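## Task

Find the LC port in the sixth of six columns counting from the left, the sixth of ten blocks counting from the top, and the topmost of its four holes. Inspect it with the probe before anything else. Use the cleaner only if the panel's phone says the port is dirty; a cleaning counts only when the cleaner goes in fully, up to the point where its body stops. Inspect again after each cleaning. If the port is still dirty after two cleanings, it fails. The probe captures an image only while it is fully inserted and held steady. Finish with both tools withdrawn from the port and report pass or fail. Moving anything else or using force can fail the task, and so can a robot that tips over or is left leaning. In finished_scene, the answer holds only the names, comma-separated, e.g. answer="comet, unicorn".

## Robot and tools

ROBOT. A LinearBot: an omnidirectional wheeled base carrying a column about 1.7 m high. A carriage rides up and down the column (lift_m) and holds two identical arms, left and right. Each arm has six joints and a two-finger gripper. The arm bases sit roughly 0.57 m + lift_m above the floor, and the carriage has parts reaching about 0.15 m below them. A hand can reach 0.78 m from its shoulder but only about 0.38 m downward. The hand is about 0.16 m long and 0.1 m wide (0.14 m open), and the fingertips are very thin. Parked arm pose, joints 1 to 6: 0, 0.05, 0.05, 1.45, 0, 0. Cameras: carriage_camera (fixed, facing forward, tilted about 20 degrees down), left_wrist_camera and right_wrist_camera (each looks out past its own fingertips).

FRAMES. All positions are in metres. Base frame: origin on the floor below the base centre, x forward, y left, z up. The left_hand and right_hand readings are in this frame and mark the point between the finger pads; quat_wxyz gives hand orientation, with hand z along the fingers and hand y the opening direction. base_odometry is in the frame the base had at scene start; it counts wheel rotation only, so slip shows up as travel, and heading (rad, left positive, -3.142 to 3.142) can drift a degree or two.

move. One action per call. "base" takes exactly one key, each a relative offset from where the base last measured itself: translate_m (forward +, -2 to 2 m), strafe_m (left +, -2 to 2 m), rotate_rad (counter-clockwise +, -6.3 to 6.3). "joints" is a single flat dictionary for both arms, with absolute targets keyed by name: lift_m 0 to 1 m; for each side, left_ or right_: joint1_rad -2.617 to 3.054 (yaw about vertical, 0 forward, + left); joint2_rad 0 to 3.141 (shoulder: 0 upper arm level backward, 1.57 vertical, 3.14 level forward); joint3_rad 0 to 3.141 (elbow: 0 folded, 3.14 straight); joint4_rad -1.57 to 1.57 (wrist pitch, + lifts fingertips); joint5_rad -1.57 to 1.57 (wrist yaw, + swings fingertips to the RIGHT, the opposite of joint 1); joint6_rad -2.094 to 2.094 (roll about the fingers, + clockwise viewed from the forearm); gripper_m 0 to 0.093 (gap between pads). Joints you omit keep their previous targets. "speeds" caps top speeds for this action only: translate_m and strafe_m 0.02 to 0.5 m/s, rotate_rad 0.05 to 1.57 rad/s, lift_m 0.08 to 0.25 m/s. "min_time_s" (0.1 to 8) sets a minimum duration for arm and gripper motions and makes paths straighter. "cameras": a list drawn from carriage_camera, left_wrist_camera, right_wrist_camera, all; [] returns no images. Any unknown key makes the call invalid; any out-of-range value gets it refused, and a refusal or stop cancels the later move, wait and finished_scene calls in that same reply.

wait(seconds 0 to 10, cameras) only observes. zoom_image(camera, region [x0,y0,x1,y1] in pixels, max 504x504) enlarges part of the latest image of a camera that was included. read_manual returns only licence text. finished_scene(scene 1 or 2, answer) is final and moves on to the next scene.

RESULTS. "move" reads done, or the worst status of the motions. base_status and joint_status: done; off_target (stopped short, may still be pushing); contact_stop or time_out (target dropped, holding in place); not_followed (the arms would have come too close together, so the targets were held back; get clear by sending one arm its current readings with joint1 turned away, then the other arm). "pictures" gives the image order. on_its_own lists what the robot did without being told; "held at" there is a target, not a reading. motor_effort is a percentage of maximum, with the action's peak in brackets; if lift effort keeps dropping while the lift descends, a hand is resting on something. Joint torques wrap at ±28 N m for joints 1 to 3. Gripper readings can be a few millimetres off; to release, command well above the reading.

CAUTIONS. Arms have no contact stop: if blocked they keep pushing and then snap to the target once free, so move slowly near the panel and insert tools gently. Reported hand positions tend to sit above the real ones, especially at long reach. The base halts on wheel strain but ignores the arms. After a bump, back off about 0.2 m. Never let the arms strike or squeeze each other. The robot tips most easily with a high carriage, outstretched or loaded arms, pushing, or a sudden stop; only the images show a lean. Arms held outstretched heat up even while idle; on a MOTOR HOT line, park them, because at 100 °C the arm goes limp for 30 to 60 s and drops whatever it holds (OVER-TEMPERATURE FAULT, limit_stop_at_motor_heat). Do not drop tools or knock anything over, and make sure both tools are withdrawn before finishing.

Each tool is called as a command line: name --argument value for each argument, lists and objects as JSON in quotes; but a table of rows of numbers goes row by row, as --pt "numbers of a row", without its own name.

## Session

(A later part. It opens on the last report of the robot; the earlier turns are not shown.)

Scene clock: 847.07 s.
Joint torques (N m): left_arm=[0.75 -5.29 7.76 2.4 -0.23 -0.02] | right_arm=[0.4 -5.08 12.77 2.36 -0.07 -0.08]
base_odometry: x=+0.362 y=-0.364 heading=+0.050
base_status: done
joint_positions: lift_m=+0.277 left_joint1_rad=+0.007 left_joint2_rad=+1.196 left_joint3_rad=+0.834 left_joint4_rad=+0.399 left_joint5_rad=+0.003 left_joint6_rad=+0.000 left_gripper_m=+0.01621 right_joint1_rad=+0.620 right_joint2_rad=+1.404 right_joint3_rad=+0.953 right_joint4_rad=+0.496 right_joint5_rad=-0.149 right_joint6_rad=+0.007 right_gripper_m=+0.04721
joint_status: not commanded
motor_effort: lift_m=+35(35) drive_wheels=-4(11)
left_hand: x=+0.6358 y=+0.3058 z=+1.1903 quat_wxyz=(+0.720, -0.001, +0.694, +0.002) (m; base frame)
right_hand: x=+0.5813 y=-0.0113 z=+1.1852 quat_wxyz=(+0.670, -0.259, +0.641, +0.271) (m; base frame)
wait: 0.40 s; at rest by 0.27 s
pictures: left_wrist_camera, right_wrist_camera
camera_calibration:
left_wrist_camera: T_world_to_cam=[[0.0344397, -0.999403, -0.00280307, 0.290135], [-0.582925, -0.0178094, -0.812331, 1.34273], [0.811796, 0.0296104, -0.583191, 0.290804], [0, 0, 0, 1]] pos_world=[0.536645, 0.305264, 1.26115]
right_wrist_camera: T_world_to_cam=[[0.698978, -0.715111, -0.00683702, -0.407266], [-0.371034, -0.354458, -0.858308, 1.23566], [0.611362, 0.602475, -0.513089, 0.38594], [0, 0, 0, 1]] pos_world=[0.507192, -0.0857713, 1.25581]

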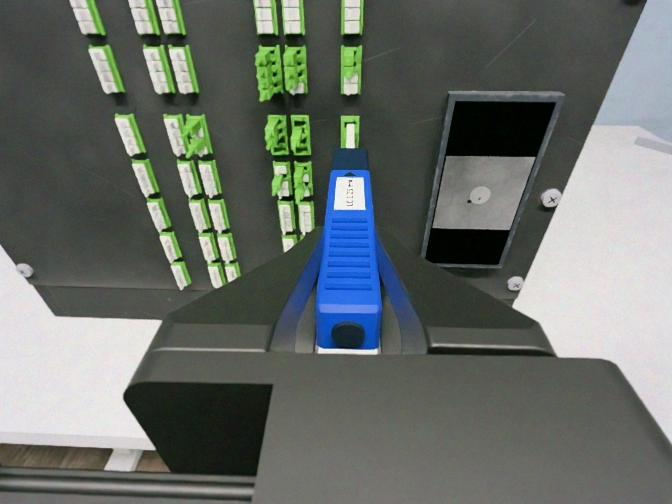

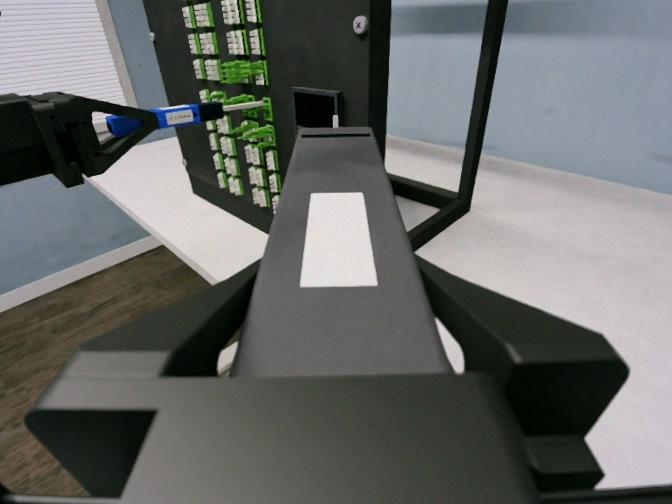

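move --joints '{"lift_m":0.2774,"left_joint5_rad":-0.012}' --min_time_s 0.5 --cameras '[]'

wait --seconds 0.4 --cameras '["left_wrist_camera","right_wrist_camera"]'

zoom_image --camera "left_wrist_camera" --region '[330, 105, 370, 145]'

zoom_image --camera "right_wrist_camera" --region '[250, 90, 280, 120]'

Scene clock: 860.10 s.
Joint torques (N m): left_arm=[0.69 -5.26 7.68 2.42 -0.24 -0.03] | right_arm=[0.51 -5.08 12.74 2.33 -0.07 -0.08]
move: done
base_odometry: x=+0.362 y=-0.364 heading=+0.050
base_status: not commanded
joint_positions: lift_m=+0.277 left_joint1_rad=+0.007 left_joint2_rad=+1.196 left_joint3_rad=+0.834 left_joint4_rad=+0.398 left_joint5_rad=+0.000 left_joint6_rad=+0.000 left_gripper_m=+0.01621 right_joint1_rad=+0.620 right_joint2_rad=+1.404 right_joint3_rad=+0.953 right_joint4_rad=+0.496 right_joint5_rad=-0.149 right_joint6_rad=+0.007 right_gripper_m=+0.04721
joint_status: all done
motor_effort: lift_m=+35(37) drive_wheels=+0(0)
left_hand: x=+0.6358 y=+0.3063 z=+1.1905 quat_wxyz=(+0.720, -0.003, +0.694, +0.003) (m; base frame)
right_hand: x=+0.5813 y=-0.0113 z=+1.1855 quat_wxyz=(+0.670, -0.259, +0.641, +0.271) (m; base frame)
pictures: none
No camera images: "cameras" was empty.

Scene clock: 860.50 s.
Joint torques (N m): left_arm=[0.69 -5.26 7.68 2.41 -0.23 -0.03] | right_arm=[0.51 -5.09 12.77 2.32 -0.07 -0.09]
base_odometry: x=+0.362 y=-0.364 heading=+0.050
base_status: not commanded
joint_positions: lift_m=+0.277 left_joint1_rad=+0.007 left_joint2_rad=+1.196 left_joint3_rad=+0.834 left_joint4_rad=+0.398 left_joint5_rad=+0.000 left_joint6_rad=+0.000 left_gripper_m=+0.01621 right_joint1_rad=+0.620 right_joint2_rad=+1.404 right_joint3_rad=+0.953 right_joint4_rad=+0.496 right_joint5_rad=-0.149 right_joint6_rad=+0.007 right_gripper_m=+0.04721
joint_status: all done
motor_effort: lift_m=+35(37) drive_wheels=+0(0)
left_hand: x=+0.6358 y=+0.3064 z=+1.1905 quat_wxyz=(+0.720, -0.003, +0.694, +0.003) (m; base frame)
right_hand: x=+0.5813 y=-0.0113 z=+1.1855 quat_wxyz=(+0.670, -0.259, +0.641, +0.271) (m; base frame)
wait: 0.40 s; at rest by 0.27 s
pictures: left_wrist_camera, right_wrist_camera
camera_calibration:
left_wrist_camera: T_world_to_cam=[[0.0378591, -0.99928, -0.00266654, 0.28829], [-0.583177, -0.0199274, -0.812101, 1.34353], [0.811462, 0.0323005, -0.583511, 0.290654], [0, 0, 0, 1]] pos_world=[0.536745, 0.305467, 1.26145]
right_wrist_camera: T_world_to_cam=[[0.698978, -0.715111, -0.00683702, -0.407263], [-0.371034, -0.354458, -0.858308, 1.236], [0.611362, 0.602475, -0.513089, 0.386145], [0, 0, 0, 1]] pos_world=[0.507192, -0.0857713, 1.25621]

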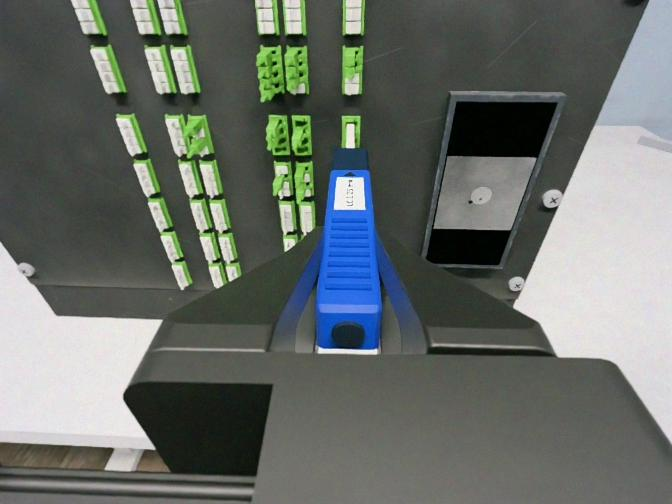

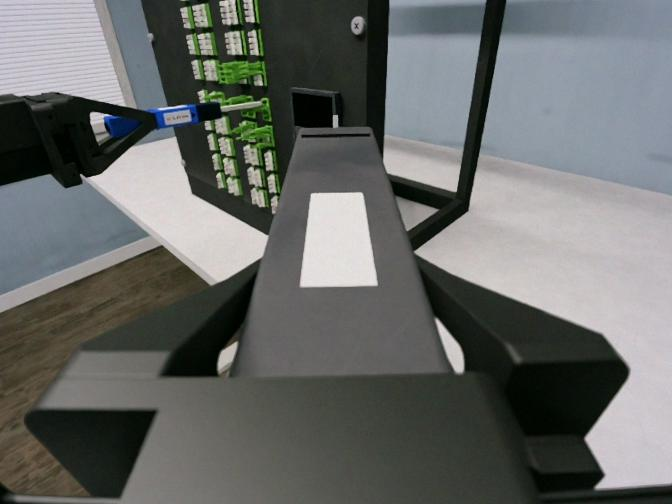

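Scaled by 12.600 from the camera's 672x504 image, which has a finer 960x720 frame.

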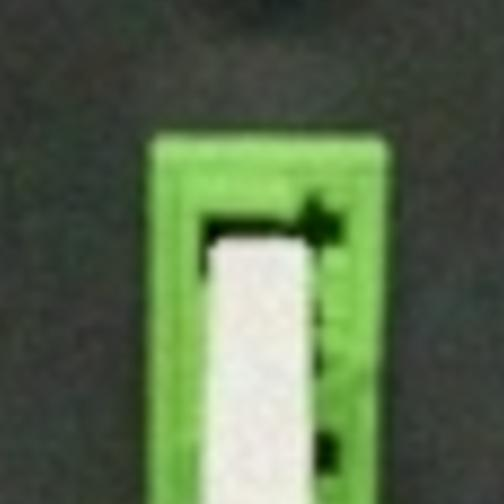

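Scaled by 16.800 from the camera's 672x504 image, which has a finer 960x720 frame.

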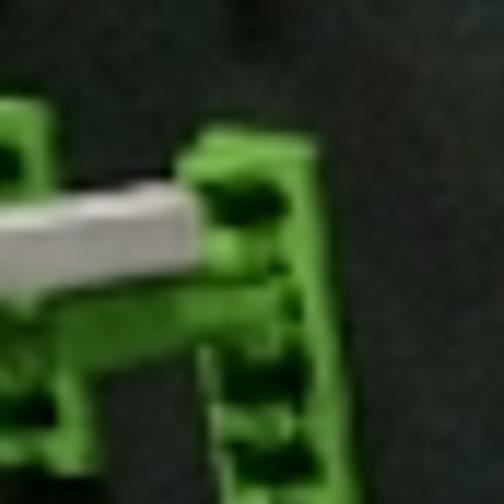

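move --base '{"translate_m":0.0035}' --speeds '{"translate_m":0.02}' --cameras '[]'

wait --seconds 0.4 --cameras '["left_wrist_camera","right_wrist_camera"]'

zoom_image --camera "left_wrist_camera" --region '[330, 105, 370, 145]'

zoom_image --camera "right_wrist_camera" --region '[250, 90, 280, 120]'

Scene clock: 869.43 s.
Joint torques (N m): left_arm=[0.68 -5.19 7.68 2.42 -0.22 -0.03] | right_arm=[0.8 -5.09 12.67 2.34 -0.07 -0.08]
move: done
base_odometry: x=+0.366 y=-0.364 heading=+0.050
base_status: done
joint_positions: lift_m=+0.277 left_joint1_rad=+0.007 left_joint2_rad=+1.196 left_joint3_rad=+0.834 left_joint4_rad=+0.397 left_joint5_rad=-0.002 left_joint6_rad=+0.000 left_gripper_m=+0.01621 right_joint1_rad=+0.620 right_joint2_rad=+1.404 right_joint3_rad=+0.953 right_joint4_rad=+0.497 right_joint5_rad=-0.149 right_joint6_rad=+0.007 right_gripper_m=+0.04721
joint_status: not commanded
motor_effort: lift_m=+35(35) drive_wheels=+0(8)
left_hand: x=+0.6357 y=+0.3067 z=+1.1905 quat_wxyz=(+0.719, -0.003, +0.695, +0.003) (m; base frame)
right_hand: x=+0.5815 y=-0.0115 z=+1.1856 quat_wxyz=(+0.670, -0.259, +0.641, +0.271) (m; base frame)
pictures: none
No camera images: "cameras" was empty.

Scene clock: 869.83 s.
Joint torques (N m): left_arm=[0.69 -5.11 7.68 2.42 -0.22 -0.02] | right_arm=[0.58 -4.96 12.71 2.3 -0.08 -0.08]
base_odometry: x=+0.366 y=-0.364 heading=+0.050
base_status: done
joint_positions: lift_m=+0.277 left_joint1_rad=+0.007 left_joint2_rad=+1.196 left_joint3_rad=+0.834 left_joint4_rad=+0.397 left_joint5_rad=-0.002 left_joint6_rad=+0.000 left_gripper_m=+0.01621 right_joint1_rad=+0.620 right_joint2_rad=+1.404 right_joint3_rad=+0.953 right_joint4_rad=+0.497 right_joint5_rad=-0.149 right_joint6_rad=+0.007 right_gripper_m=+0.04721
joint_status: not commanded
motor_effort: lift_m=+35(35) drive_wheels=+0(8)
left_hand: x=+0.6357 y=+0.3067 z=+1.1905 quat_wxyz=(+0.719, -0.003, +0.695, +0.003) (m; base frame)
right_hand: x=+0.5815 y=-0.0115 z=+1.1856 quat_wxyz=(+0.670, -0.259, +0.641, +0.271) (m; base frame)
wait: 0.40 s; at rest by 0.27 s
pictures: left_wrist_camera, right_wrist_camera
camera_calibration:
left_wrist_camera: T_world_to_cam=[[0.0393567, -0.999222, -0.00265605, 0.287561], [-0.583814, -0.0208375, -0.81162, 1.34348], [0.810933, 0.0334934, -0.584179, 0.291494], [0, 0, 0, 1]] pos_world=[0.536644, 0.305569, 1.26145]
right_wrist_camera: T_world_to_cam=[[0.698164, -0.715905, -0.00682097, -0.407076], [-0.371223, -0.353844, -0.85848, 1.23636], [0.612177, 0.601892, -0.512801, 0.38532], [0, 0, 0, 1]] pos_world=[0.507287, -0.0858692, 1.25621]

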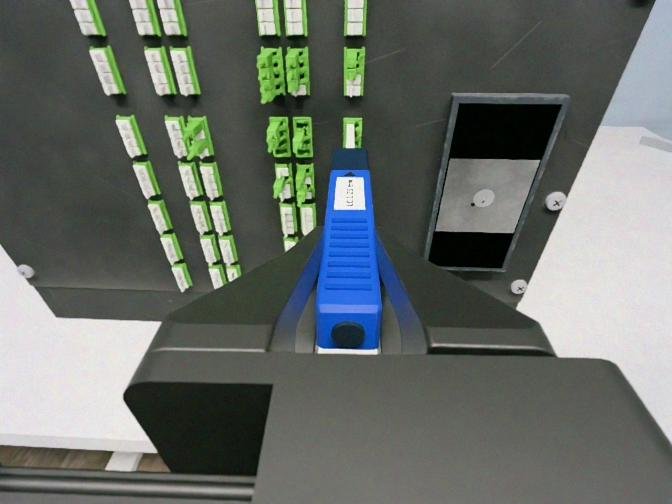

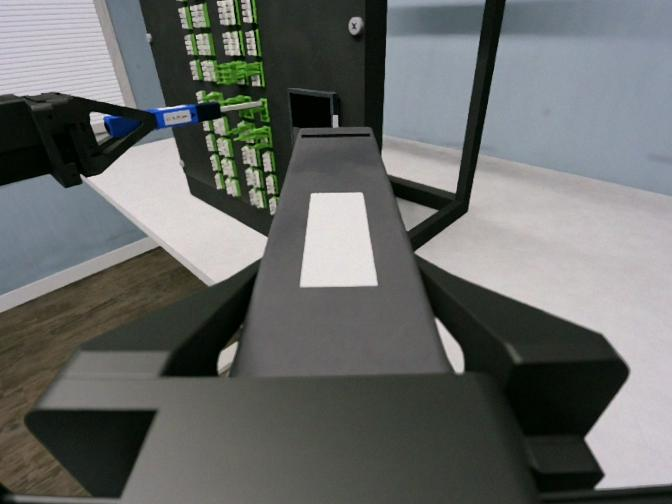

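Scaled by 12.600 from the camera's 672x504 image, which has a finer 960x720 frame.

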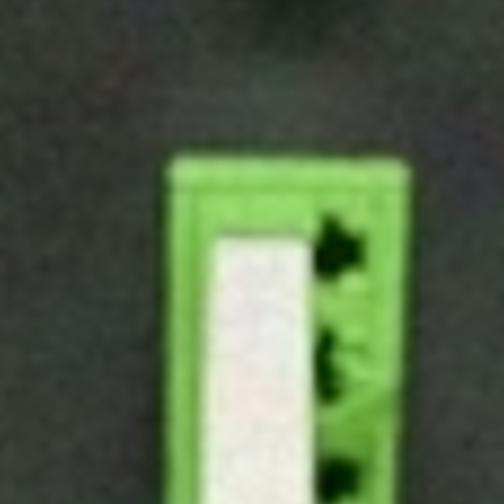

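Scaled by 16.800 from the camera's 672x504 image, which has a finer 960x720 frame.

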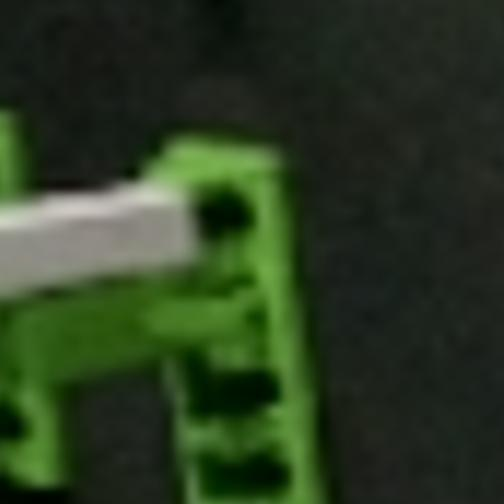

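move --joints '{"left_joint5_rad":0.01,"lift_m":0.2771}' --min_time_s 0.5 --cameras '[]'

wait --seconds 0.4 --cameras '["left_wrist_camera","right_wrist_camera"]'

zoom_image --camera "left_wrist_camera" --region '[330, 105, 370, 145]'

Scene clock: 880.27 s.
Joint torques (N m): left_arm=[0.7 -5.18 7.69 2.42 -0.04 -0.03] | right_arm=[0.55 -5.12 12.77 2.31 -0.07 -0.08]
move: done
base_odometry: x=+0.366 y=-0.364 heading=+0.050
base_status: not commanded
joint_positions: lift_m=+0.277 left_joint1_rad=+0.007 left_joint2_rad=+1.196 left_joint3_rad=+0.834 left_joint4_rad=+0.397 left_joint5_rad=+0.000 left_joint6_rad=+0.000 left_gripper_m=+0.01621 right_joint1_rad=+0.620 right_joint2_rad=+1.404 right_joint3_rad=+0.953 right_joint4_rad=+0.497 right_joint5_rad=-0.149 right_joint6_rad=+0.007 right_gripper_m=+0.04721
joint_status: all done
motor_effort: lift_m=+34(35) drive_wheels=+0(1)
left_hand: x=+0.6357 y=+0.3063 z=+1.1903 quat_wxyz=(+0.719, -0.003, +0.695, +0.003) (m; base frame)
right_hand: x=+0.5815 y=-0.0115 z=+1.1854 quat_wxyz=(+0.670, -0.259, +0.641, +0.271) (m; base frame)
pictures: none
No camera images: "cameras" was empty.

Scene clock: 880.67 s.
Joint torques (N m): left_arm=[0.69 -5.18 7.68 2.43 -0.04 -0.02] | right_arm=[0.55 -5.08 12.72 2.31 -0.08 -0.08]
base_odometry: x=+0.366 y=-0.364 heading=+0.050
base_status: not commanded
joint_positions: lift_m=+0.277 left_joint1_rad=+0.007 left_joint2_rad=+1.196 left_joint3_rad=+0.834 left_joint4_rad=+0.397 left_joint5_rad=+0.000 left_joint6_rad=+0.000 left_gripper_m=+0.01621 right_joint1_rad=+0.620 right_joint2_rad=+1.404 right_joint3_rad=+0.953 right_joint4_rad=+0.497 right_joint5_rad=-0.149 right_joint6_rad=+0.007 right_gripper_m=+0.04721
joint_status: all done
motor_effort: lift_m=+34(35) drive_wheels=+0(1)
left_hand: x=+0.6357 y=+0.3063 z=+1.1903 quat_wxyz=(+0.719, -0.003, +0.695, +0.003) (m; base frame)
right_hand: x=+0.5815 y=-0.0115 z=+1.1854 quat_wxyz=(+0.670, -0.259, +0.641, +0.271) (m; base frame)
wait: 0.40 s; at rest by 0.27 s
pictures: left_wrist_camera, right_wrist_camera
camera_calibration:
left_wrist_camera: T_world_to_cam=[[0.0374963, -0.999293, -0.0026817, 0.288511], [-0.583843, -0.0197294, -0.811627, 1.343], [0.811, 0.0319987, -0.58417, 0.29179], [0, 0, 0, 1]] pos_world=[0.536643, 0.305467, 1.26125]
right_wrist_camera: T_world_to_cam=[[0.698164, -0.715905, -0.00682097, -0.407077], [-0.371223, -0.353844, -0.85848, 1.23619], [0.612177, 0.601892, -0.512801, 0.385218], [0, 0, 0, 1]] pos_world=[0.507287, -0.0858692, 1.25601]

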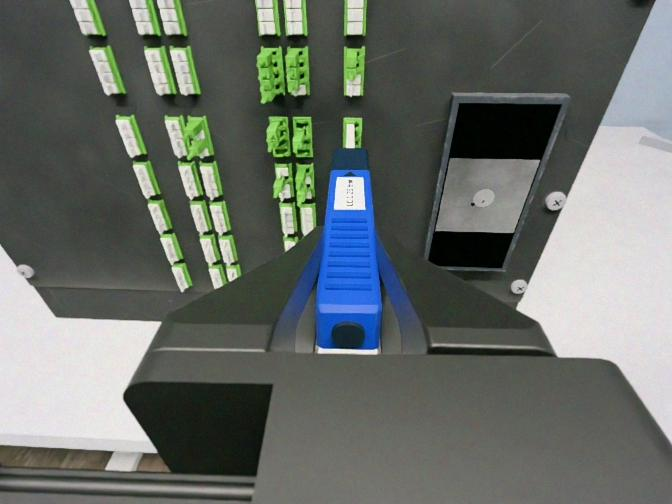

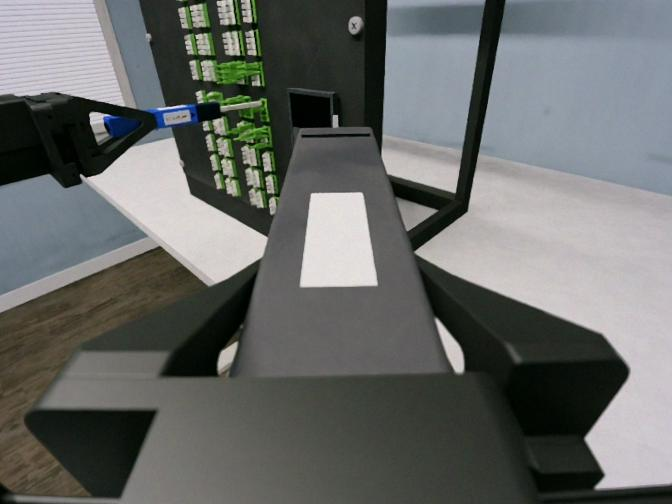

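Scaled by 12.600 from the camera's 672x504 image, which has a finer 960x720 frame.

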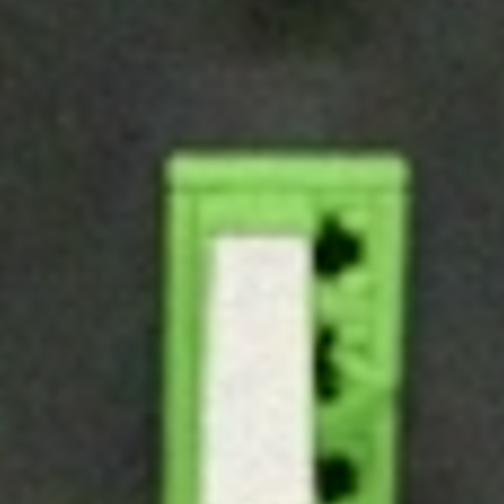

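move --joints '{"left_joint5_rad":0.016}' --min_time_s 0.5 --cameras '[]'

wait --seconds 0.4 --cameras '["left_wrist_camera","right_wrist_camera"]'

zoom_image --camera "left_wrist_camera" --region '[330, 105, 370, 145]'

zoom_image --camera "right_wrist_camera" --region '[250, 90, 280, 120]'

Scene clock: 887.37 s.
Joint torques (N m): left_arm=[0.66 -5.18 7.68 2.43 0.02 -0.03] | right_arm=[0.55 -5.09 12.72 2.31 -0.08 -0.08]
move: done
base_odometry: x=+0.366 y=-0.364 heading=+0.050
base_status: not commanded
joint_positions: lift_m=+0.277 left_joint1_rad=+0.007 left_joint2_rad=+1.196 left_joint3_rad=+0.834 left_joint4_rad=+0.397 left_joint5_rad=+0.003 left_joint6_rad=+0.000 left_gripper_m=+0.01621 right_joint1_rad=+0.620 right_joint2_rad=+1.404 right_joint3_rad=+0.953 right_joint4_rad=+0.497 right_joint5_rad=-0.149 right_joint6_rad=+0.007 right_gripper_m=+0.04721
joint_status: all done
motor_effort: lift_m=+34(34) drive_wheels=-1(1)
left_hand: x=+0.6357 y=+0.3058 z=+1.1903 quat_wxyz=(+0.719, -0.001, +0.695, +0.002) (m; base frame)
right_hand: x=+0.5815 y=-0.0115 z=+1.1854 quat_wxyz=(+0.670, -0.259, +0.641, +0.271) (m; base frame)
pictures: none
No camera images: "cameras" was empty.

Scene clock: 887.77 s.
Joint torques (N m): left_arm=[0.69 -5.18 7.68 2.43 -0.02 -0.02] | right_arm=[0.58 -5.09 12.75 2.32 -0.08 -0.08]
base_odometry: x=+0.366 y=-0.364 heading=+0.050
base_status: not commanded
joint_positions: lift_m=+0.277 left_joint1_rad=+0.007 left_joint2_rad=+1.196 left_joint3_rad=+0.834 left_joint4_rad=+0.397 left_joint5_rad=+0.003 left_joint6_rad=+0.000 left_gripper_m=+0.01621 right_joint1_rad=+0.620 right_joint2_rad=+1.404 right_joint3_rad=+0.953 right_joint4_rad=+0.497 right_joint5_rad=-0.149 right_joint6_rad=+0.007 right_gripper_m=+0.04721
joint_status: all done
motor_effort: lift_m=+34(34) drive_wheels=+0(1)
left_hand: x=+0.6357 y=+0.3057 z=+1.1903 quat_wxyz=(+0.719, -0.001, +0.695, +0.002) (m; base frame)
right_hand: x=+0.5815 y=-0.0115 z=+1.1854 quat_wxyz=(+0.670, -0.259, +0.641, +0.271) (m; base frame)
wait: 0.40 s; at rest by 0.27 s
pictures: left_wrist_camera, right_wrist_camera
camera_calibration:
left_wrist_camera: T_world_to_cam=[[0.0340785, -0.999415, -0.00283096, 0.290268], [-0.58393, -0.0176121, -0.811613, 1.34238], [0.811088, 0.0293116, -0.584189, 0.292596], [0, 0, 0, 1]] pos_world=[0.536643, 0.305164, 1.26125]
right_wrist_camera: T_world_to_cam=[[0.698164, -0.715905, -0.00682097, -0.407077], [-0.371223, -0.353844, -0.85848, 1.23619], [0.612177, 0.601892, -0.512801, 0.385218], [0, 0, 0, 1]] pos_world=[0.507287, -0.0858692, 1.25601]

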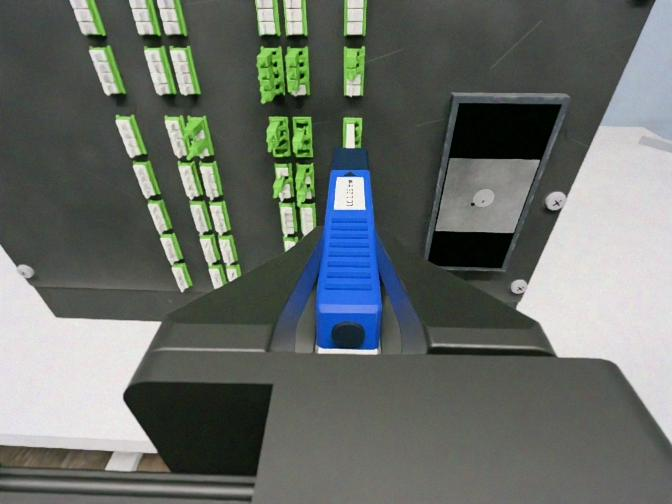

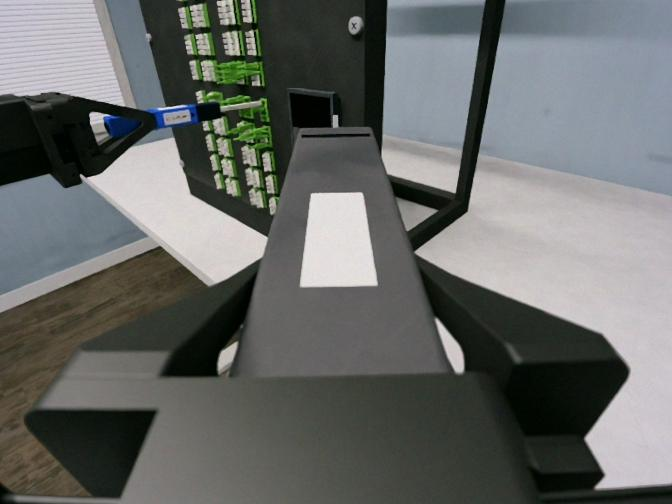

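Scaled by 12.600 from the camera's 672x504 image, which has a finer 960x720 frame.

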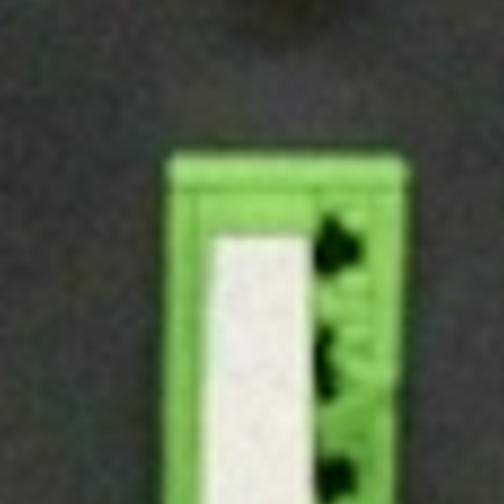

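Scaled by 16.800 from the camera's 672x504 image, which has a finer 960x720 frame.

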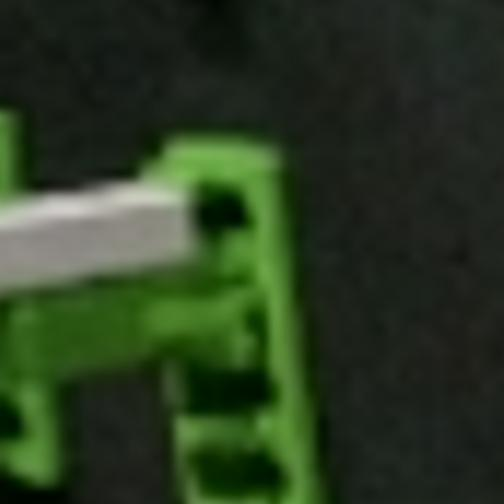

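move --base '{"translate_m":0.002}' --speeds '{"translate_m":0.02}' --cameras '[]'

wait --seconds 0.4 --cameras '["left_wrist_camera","right_wrist_camera"]'

zoom_image --camera "left_wrist_camera" --region '[330, 105, 370, 145]'

zoom_image --camera "right_wrist_camera" --region '[250, 90, 280, 120]'

Scene clock: 895.37 s.
Joint torques (N m): left_arm=[0.65 -5.19 7.73 2.42 -0.03 -0.03] | right_arm=[0.53 -5.03 12.77 2.31 -0.08 -0.08]
move: done
base_odometry: x=+0.368 y=-0.364 heading=+0.050
base_status: done
joint_positions: lift_m=+0.277 left_joint1_rad=+0.007 left_joint2_rad=+1.196 left_joint3_rad=+0.834 left_joint4_rad=+0.397 left_joint5_rad=+0.005 left_joint6_rad=+0.000 left_gripper_m=+0.01621 right_joint1_rad=+0.619 right_joint2_rad=+1.405 right_joint3_rad=+0.953 right_joint4_rad=+0.497 right_joint5_rad=-0.149 right_joint6_rad=+0.007 right_gripper_m=+0.04721
joint_status: not commanded
motor_effort: lift_m=+34(34) drive_wheels=-3(7)
left_hand: x=+0.6357 y=+0.3055 z=+1.1903 quat_wxyz=(+0.719, -0.001, +0.695, +0.001) (m; base frame)
right_hand: x=+0.5818 y=-0.0116 z=+1.1851 quat_wxyz=(+0.670, -0.259, +0.641, +0.271) (m; base frame)
pictures: none
No camera images: "cameras" was empty.

Scene clock: 895.77 s.
Joint torques (N m): left_arm=[0.7 -5.31 7.71 2.42 -0.04 -0.03] | right_arm=[0.81 -5.27 12.94 2.31 -0.08 -0.08]
base_odometry: x=+0.368 y=-0.364 heading=+0.050
base_status: done
joint_positions: lift_m=+0.277 left_joint1_rad=+0.007 left_joint2_rad=+1.196 left_joint3_rad=+0.834 left_joint4_rad=+0.397 left_joint5_rad=+0.005 left_joint6_rad=+0.000 left_gripper_m=+0.01621 right_joint1_rad=+0.619 right_joint2_rad=+1.405 right_joint3_rad=+0.953 right_joint4_rad=+0.497 right_joint5_rad=-0.149 right_joint6_rad=+0.007 right_gripper_m=+0.04721
joint_status: not commanded
motor_effort: lift_m=+34(34) drive_wheels=-2(7)
left_hand: x=+0.6357 y=+0.3054 z=+1.1903 quat_wxyz=(+0.719, -0.001, +0.695, +0.001) (m; base frame)
right_hand: x=+0.5818 y=-0.0116 z=+1.1851 quat_wxyz=(+0.670, -0.259, +0.641, +0.271) (m; base frame)
wait: 0.40 s; at rest by 0.27 s
pictures: left_wrist_camera, right_wrist_camera
camera_calibration:
left_wrist_camera: T_world_to_cam=[[0.0320784, -0.999481, -0.00288049, 0.291322], [-0.583955, -0.016403, -0.81162, 1.34203], [0.811152, 0.0277176, -0.584178, 0.293038], [0, 0, 0, 1]] pos_world=[0.536643, 0.305062, 1.26125]
right_wrist_camera: T_world_to_cam=[[0.697884, -0.716177, -0.00691612, -0.406978], [-0.371619, -0.353839, -0.858311, 1.23608], [0.612255, 0.601572, -0.513083, 0.385281], [0, 0, 0, 1]] pos_world=[0.507486, -0.0858687, 1.25581]

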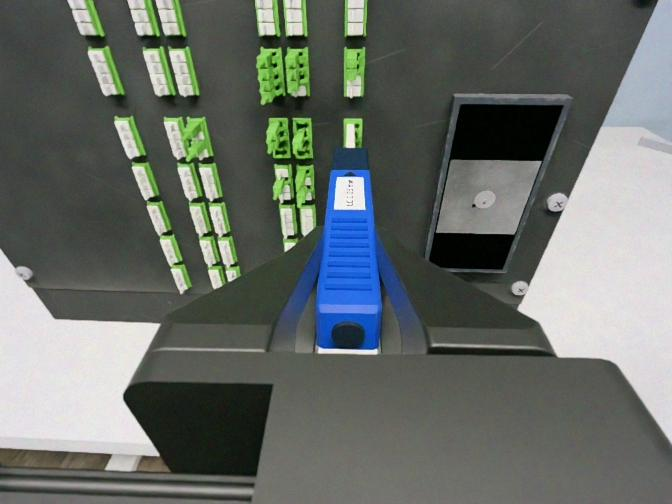

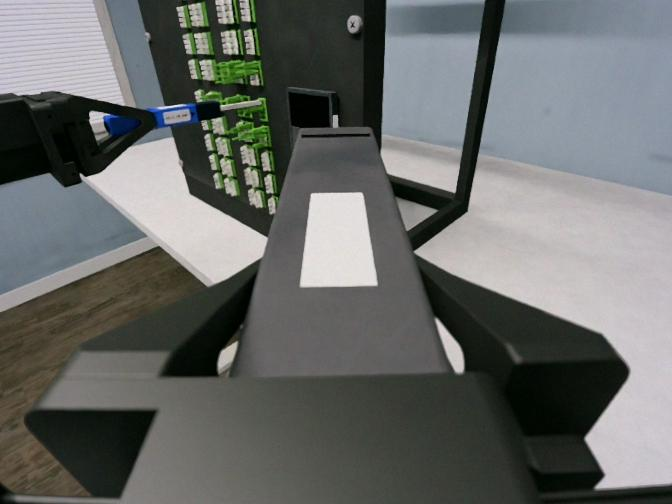

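Scaled by 12.600 from the camera's 672x504 image, which has a finer 960x720 frame.

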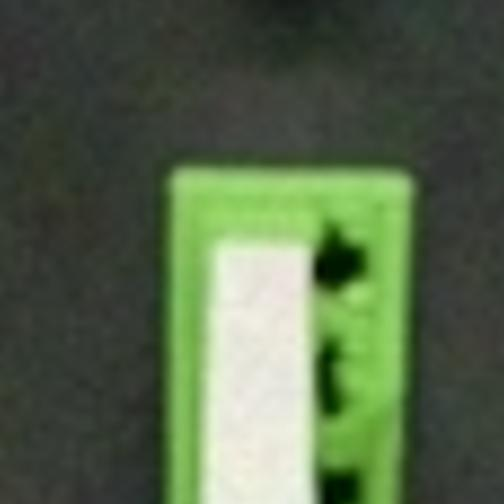

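Scaled by 16.800 from the camera's 672x504 image, which has a finer 960x720 frame.

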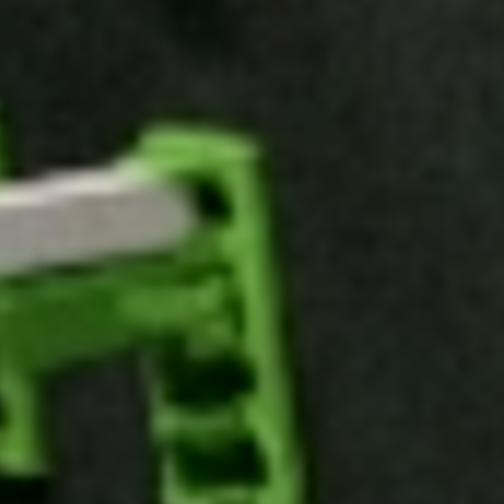

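move --base '{"translate_m":0.003}' --speeds '{"translate_m":0.02}' --cameras '[]'

wait --seconds 0.4 --cameras '["left_wrist_camera","right_wrist_camera"]'

zoom_image --camera "left_wrist_camera" --region '[330, 105, 370, 145]'

zoom_image --camera "right_wrist_camera" --region '[250, 90, 280, 120]'

Scene clock: 902.43 s.
Joint torques (N m): left_arm=[0.69 -5.11 7.68 2.44 -0.03 -0.02] | right_arm=[0.51 -5.24 12.49 2.29 -0.09 -0.08]
move: done
base_odometry: x=+0.371 y=-0.364 heading=+0.050
base_status: done
joint_positions: lift_m=+0.277 left_joint1_rad=+0.007 left_joint2_rad=+1.196 left_joint3_rad=+0.834 left_joint4_rad=+0.397 left_joint5_rad=+0.006 left_joint6_rad=+0.000 left_gripper_m=+0.01621 right_joint1_rad=+0.619 right_joint2_rad=+1.405 right_joint3_rad=+0.953 right_joint4_rad=+0.497 right_joint5_rad=-0.148 right_joint6_rad=+0.007 right_gripper_m=+0.04721
joint_status: not commanded
motor_effort: lift_m=+34(34) drive_wheels=-1(7)
left_hand: x=+0.6357 y=+0.3054 z=+1.1903 quat_wxyz=(+0.719, +0.000, +0.695, +0.001) (m; base frame)
right_hand: x=+0.5818 y=-0.0116 z=+1.1851 quat_wxyz=(+0.670, -0.259, +0.641, +0.271) (m; base frame)
pictures: none
No camera images: "cameras" was empty.

Scene clock: 902.83 s.
Joint torques (N m): left_arm=[0.69 -5.16 7.71 2.43 -0.02 -0.02] | right_arm=[0.83 -5.19 12.68 2.31 -0.08 -0.09]
base_odometry: x=+0.371 y=-0.364 heading=+0.050
base_status: done
joint_positions: lift_m=+0.277 left_joint1_rad=+0.007 left_joint2_rad=+1.196 left_joint3_rad=+0.834 left_joint4_rad=+0.397 left_joint5_rad=+0.006 left_joint6_rad=+0.000 left_gripper_m=+0.01621 right_joint1_rad=+0.619 right_joint2_rad=+1.405 right_joint3_rad=+0.953 right_joint4_rad=+0.497 right_joint5_rad=-0.148 right_joint6_rad=+0.007 right_gripper_m=+0.04721
joint_status: not commanded
motor_effort: lift_m=+34(34) drive_wheels=-1(7)
left_hand: x=+0.6357 y=+0.3053 z=+1.1903 quat_wxyz=(+0.719, +0.000, +0.695, +0.001) (m; base frame)
right_hand: x=+0.5818 y=-0.0116 z=+1.1851 quat_wxyz=(+0.670, -0.259, +0.641, +0.271) (m; base frame)
wait: 0.40 s; at rest by 0.27 s
pictures: left_wrist_camera, right_wrist_camera
camera_calibration:
left_wrist_camera: T_world_to_cam=[[0.0313587, -0.999504, -0.00285906, 0.291588], [-0.583979, -0.0160003, -0.811611, 1.34191], [0.811163, 0.0271207, -0.584191, 0.293233], [0, 0, 0, 1]] pos_world=[0.536643, 0.304961, 1.26125]
right_wrist_camera: T_world_to_cam=[[0.697588, -0.716466, -0.00691873, -0.406848], [-0.371788, -0.353704, -0.858293, 1.23616], [0.612491, 0.601307, -0.513113, 0.385177], [0, 0, 0, 1]] pos_world=[0.507484, -0.0858681, 1.25581]

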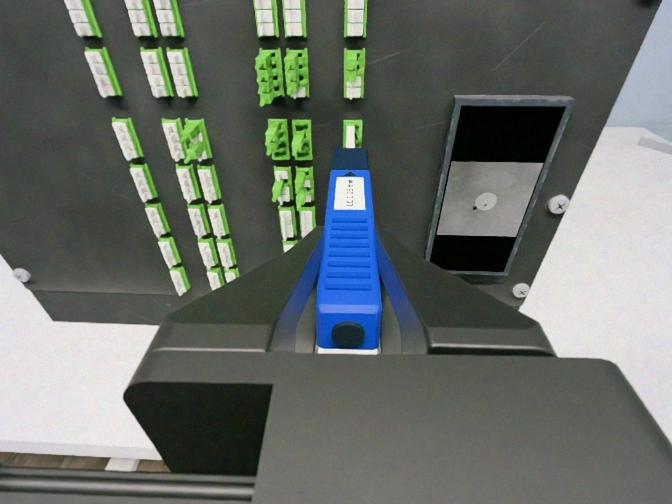

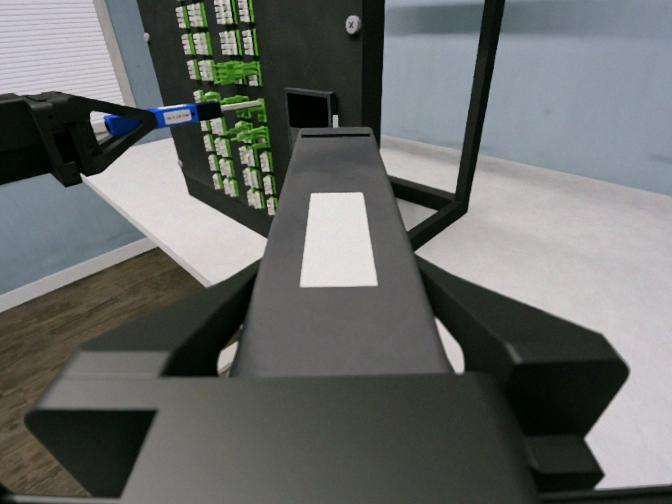

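Scaled by 12.600 from the camera's 672x504 image, which has a finer 960x720 frame.

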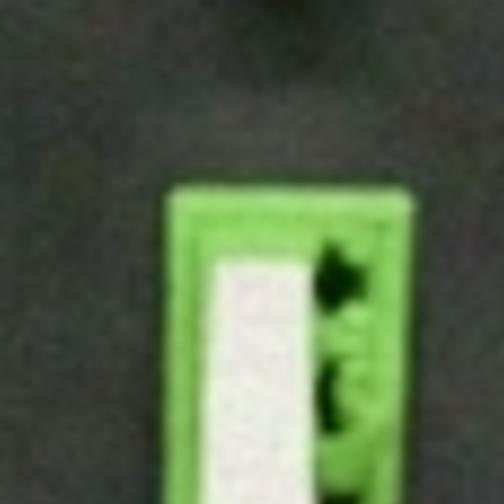

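Scaled by 16.800 from the camera's 672x504 image, which has a finer 960x720 frame.

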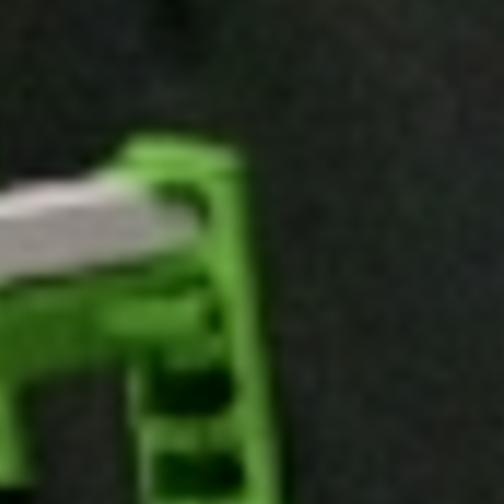

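move --base '{"translate_m":0.007}' --speeds '{"translate_m":0.02}' --cameras '["left_wrist_camera","right_wrist_camera"]'

zoom_image --camera "right_wrist_camera" --region '[190, 70, 290, 170]'

Scene clock: 908.30 s.
Joint torques (N m): left_arm=[0.69 -5.05 7.69 2.43 -0.09 -0.03] | right_arm=[0.49 -5.22 12.83 2.33 -0.08 -0.08]
move: done
base_odometry: x=+0.378 y=-0.364 heading=+0.050
base_status: done
joint_positions: lift_m=+0.277 left_joint1_rad=+0.007 left_joint2_rad=+1.195 left_joint3_rad=+0.834 left_joint4_rad=+0.396 left_joint5_rad=+0.006 left_joint6_rad=+0.000 left_gripper_m=+0.01621 right_joint1_rad=+0.619 right_joint2_rad=+1.405 right_joint3_rad=+0.953 right_joint4_rad=+0.497 right_joint5_rad=-0.149 right_joint6_rad=+0.007 right_gripper_m=+0.04721
joint_status: not commanded
motor_effort: lift_m=+34(34) drive_wheels=+0(6)
left_hand: x=+0.6356 y=+0.3053 z=+1.1903 quat_wxyz=(+0.719, +0.000, +0.695, +0.001) (m; base frame)
right_hand: x=+0.5817 y=-0.0115 z=+1.1851 quat_wxyz=(+0.670, -0.259, +0.641, +0.271) (m; base frame)
pictures: left_wrist_camera, right_wrist_camera
camera_calibration:
left_wrist_camera: T_world_to_cam=[[0.0313587, -0.999504, -0.00285906, 0.291591], [-0.583979, -0.0160003, -0.811611, 1.34185], [0.811163, 0.0271207, -0.584191, 0.293314], [0, 0, 0, 1]] pos_world=[0.536543, 0.304961, 1.26125]
right_wrist_camera: T_world_to_cam=[[0.698162, -0.715907, -0.00681754, -0.407221], [-0.371424, -0.354044, -0.858311, 1.23597], [0.612057, 0.601773, -0.513085, 0.3854], [0, 0, 0, 1]] pos_world=[0.507487, -0.0858695, 1.25581]

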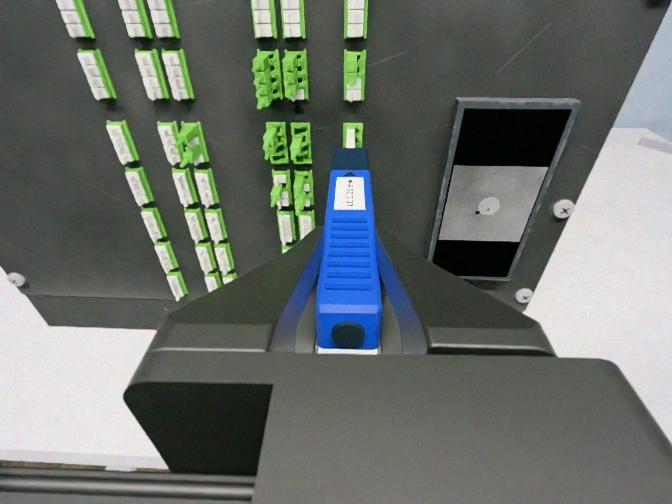

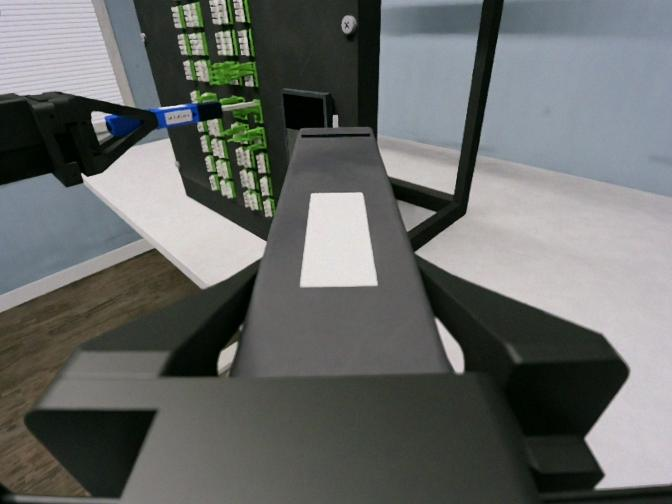

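Scaled by 5.040 from the camera's 672x504 image, which has a finer 960x720 frame.

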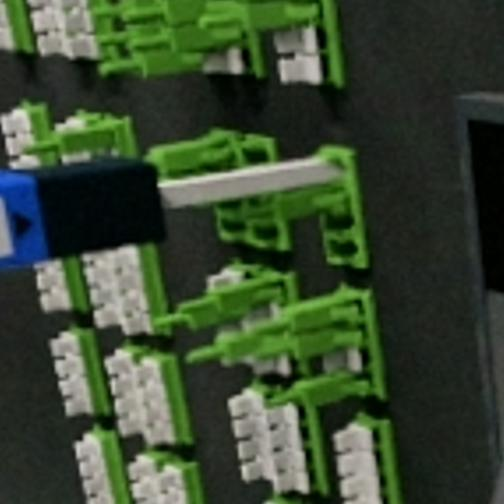

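move --base '{"translate_m":0.006}' --speeds '{"translate_m":0.02}' --cameras '["left_wrist_camera","right_wrist_camera"]'

zoom_image --camera "right_wrist_camera" --region '[190, 70, 290, 170]'

zoom_image --camera "left_wrist_camera" --region '[310, 100, 390, 180]'

Scene clock: 915.87 s.
Joint torques (N m): left_arm=[0.69 -4.75 7.69 2.5 -0.06 -0.02] | right_arm=[0.65 -5.16 12.62 2.32 -0.09 -0.09]
move: done
base_odometry: x=+0.384 y=-0.363 heading=+0.050
base_status: done
joint_positions: lift_m=+0.277 left_joint1_rad=+0.007 left_joint2_rad=+1.191 left_joint3_rad=+0.834 left_joint4_rad=+0.390 left_joint5_rad=+0.006 left_joint6_rad=+0.000 left_gripper_m=+0.01621 right_joint1_rad=+0.619 right_joint2_rad=+1.405 right_joint3_rad=+0.953 right_joint4_rad=+0.497 right_joint5_rad=-0.148 right_joint6_rad=+0.007 right_gripper_m=+0.04721
joint_status: not commanded
motor_effort: lift_m=+34(34) drive_wheels=+1(6)
left_hand: x=+0.6348 y=+0.3053 z=+1.1903 quat_wxyz=(+0.719, +0.000, +0.695, +0.001) (m; base frame)
right_hand: x=+0.5819 y=-0.0117 z=+1.1850 quat_wxyz=(+0.670, -0.259, +0.641, +0.271) (m; base frame)
pictures: left_wrist_camera, right_wrist_camera
camera_calibration:
left_wrist_camera: T_world_to_cam=[[0.0313506, -0.999504, -0.00293191, 0.291707], [-0.585781, -0.0159967, -0.810312, 1.34107], [0.809863, 0.0271212, -0.585992, 0.296946], [0, 0, 0, 1]] pos_world=[0.535939, 0.304961, 1.26154]
right_wrist_camera: T_world_to_cam=[[0.697335, -0.716712, -0.00695136, -0.406768], [-0.372134, -0.35375, -0.858124, 1.23607], [0.612569, 0.600987, -0.513395, 0.385353], [0, 0, 0, 1]] pos_world=[0.507582, -0.0858678, 1.25571]

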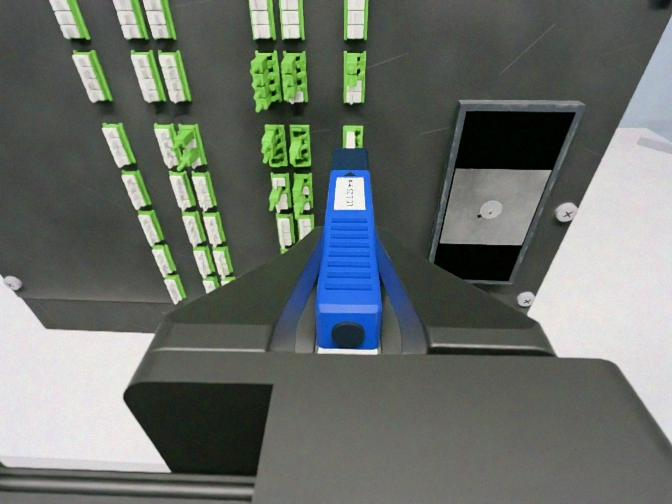

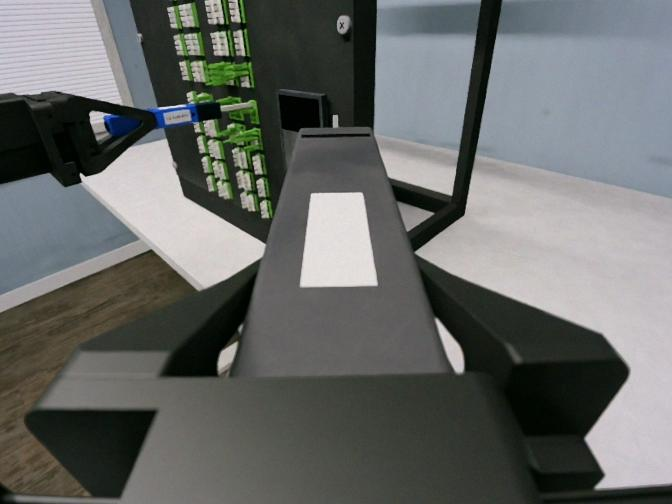

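Scaled by 5.040 from the camera's 672x504 image, which has a finer 960x720 frame.

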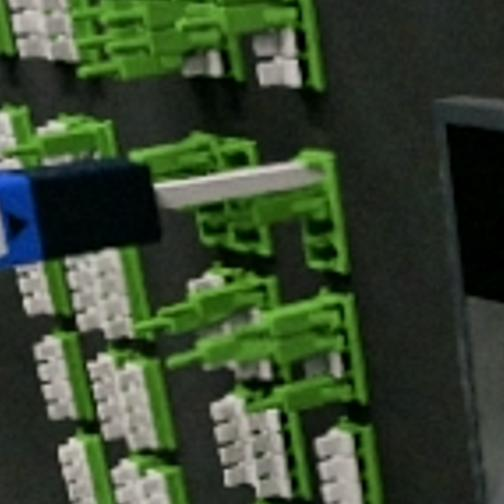

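Scaled by 6.300 from the camera's 672x504 image, which has a finer 960x720 frame.

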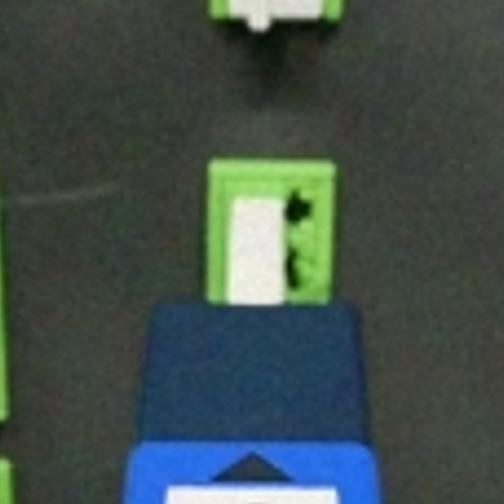

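move --base '{"translate_m":0.005}' --speeds '{"translate_m":0.02}' --cameras '["left_wrist_camera","right_wrist_camera"]'

zoom_image --camera "right_wrist_camera" --region '[190, 70, 290, 170]'

zoom_image --camera "left_wrist_camera" --region '[310, 100, 390, 180]'

Scene clock: 922.40 s.
Joint torques (N m): left_arm=[0.77 -4.57 7.68 2.51 -0.04 -0.02] | right_arm=[0.73 -5.14 12.68 2.34 -0.1 -0.08]
move: done
base_odometry: x=+0.389 y=-0.363 heading=+0.049
base_status: done
joint_positions: lift_m=+0.277 left_joint1_rad=+0.007 left_joint2_rad=+1.190 left_joint3_rad=+0.834 left_joint4_rad=+0.388 left_joint5_rad=+0.006 left_joint6_rad=+0.000 left_gripper_m=+0.01621 right_joint1_rad=+0.619 right_joint2_rad=+1.405 right_joint3_rad=+0.953 right_joint4_rad=+0.497 right_joint5_rad=-0.147 right_joint6_rad=+0.007 right_gripper_m=+0.04721
joint_status: not commanded
motor_effort: lift_m=+34(34) drive_wheels=+1(8)
left_hand: x=+0.6345 y=+0.3053 z=+1.1904 quat_wxyz=(+0.718, +0.000, +0.696, +0.001) (m; base frame)
right_hand: x=+0.5821 y=-0.0119 z=+1.1851 quat_wxyz=(+0.670, -0.258, +0.641, +0.270) (m; base frame)
pictures: left_wrist_camera, right_wrist_camera
camera_calibration:
left_wrist_camera: T_world_to_cam=[[0.0313469, -0.999504, -0.00295518, 0.291748], [-0.586365, -0.0159953, -0.809889, 1.34075], [0.80944, 0.0271203, -0.586576, 0.298212], [0, 0, 0, 1]] pos_world=[0.535638, 0.304961, 1.26164]
right_wrist_camera: T_world_to_cam=[[0.696491, -0.717532, -0.00699363, -0.406565], [-0.372572, -0.353282, -0.858127, 1.2363], [0.613262, 0.600283, -0.51339, 0.384994], [0, 0, 0, 1]] pos_world=[0.507677, -0.0860658, 1.25571]

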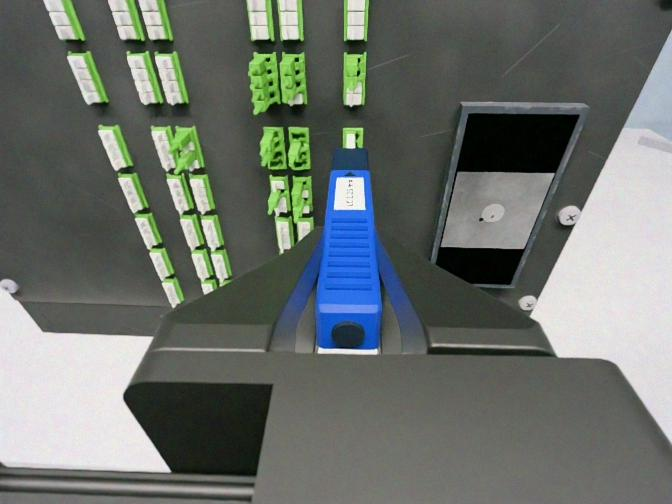

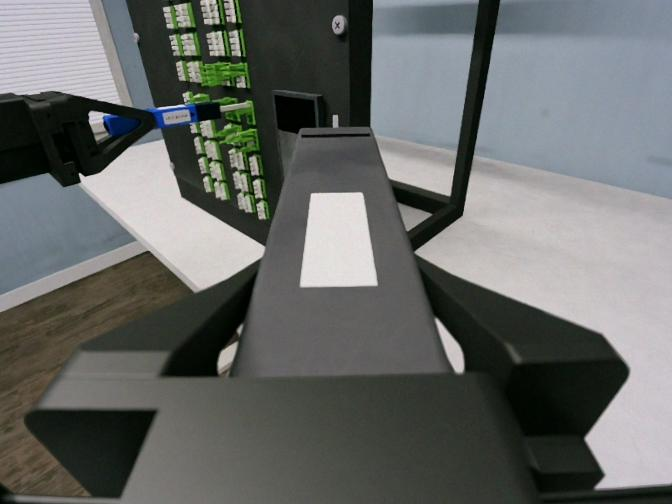

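Scaled by 5.040 from the camera's 672x504 image, which has a finer 960x720 frame.

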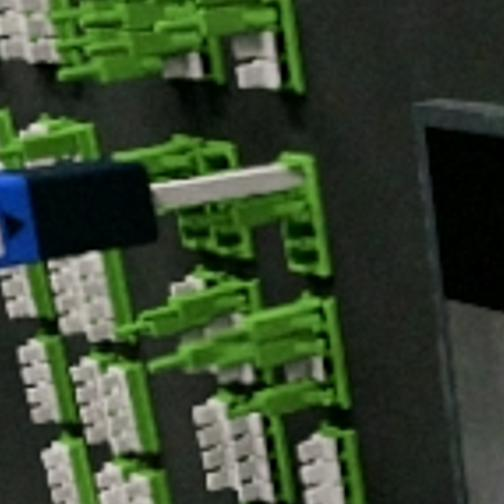

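Scaled by 6.300 from the camera's 672x504 image, which has a finer 960x720 frame.

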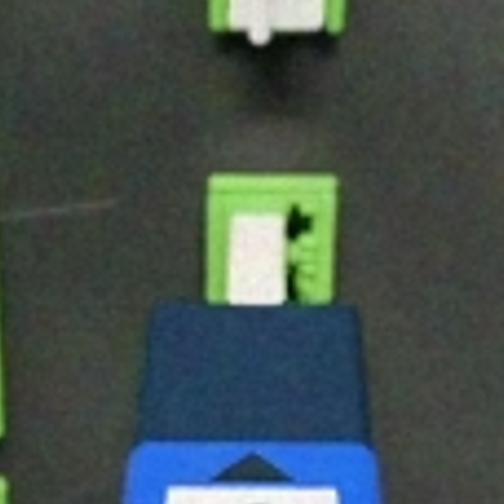

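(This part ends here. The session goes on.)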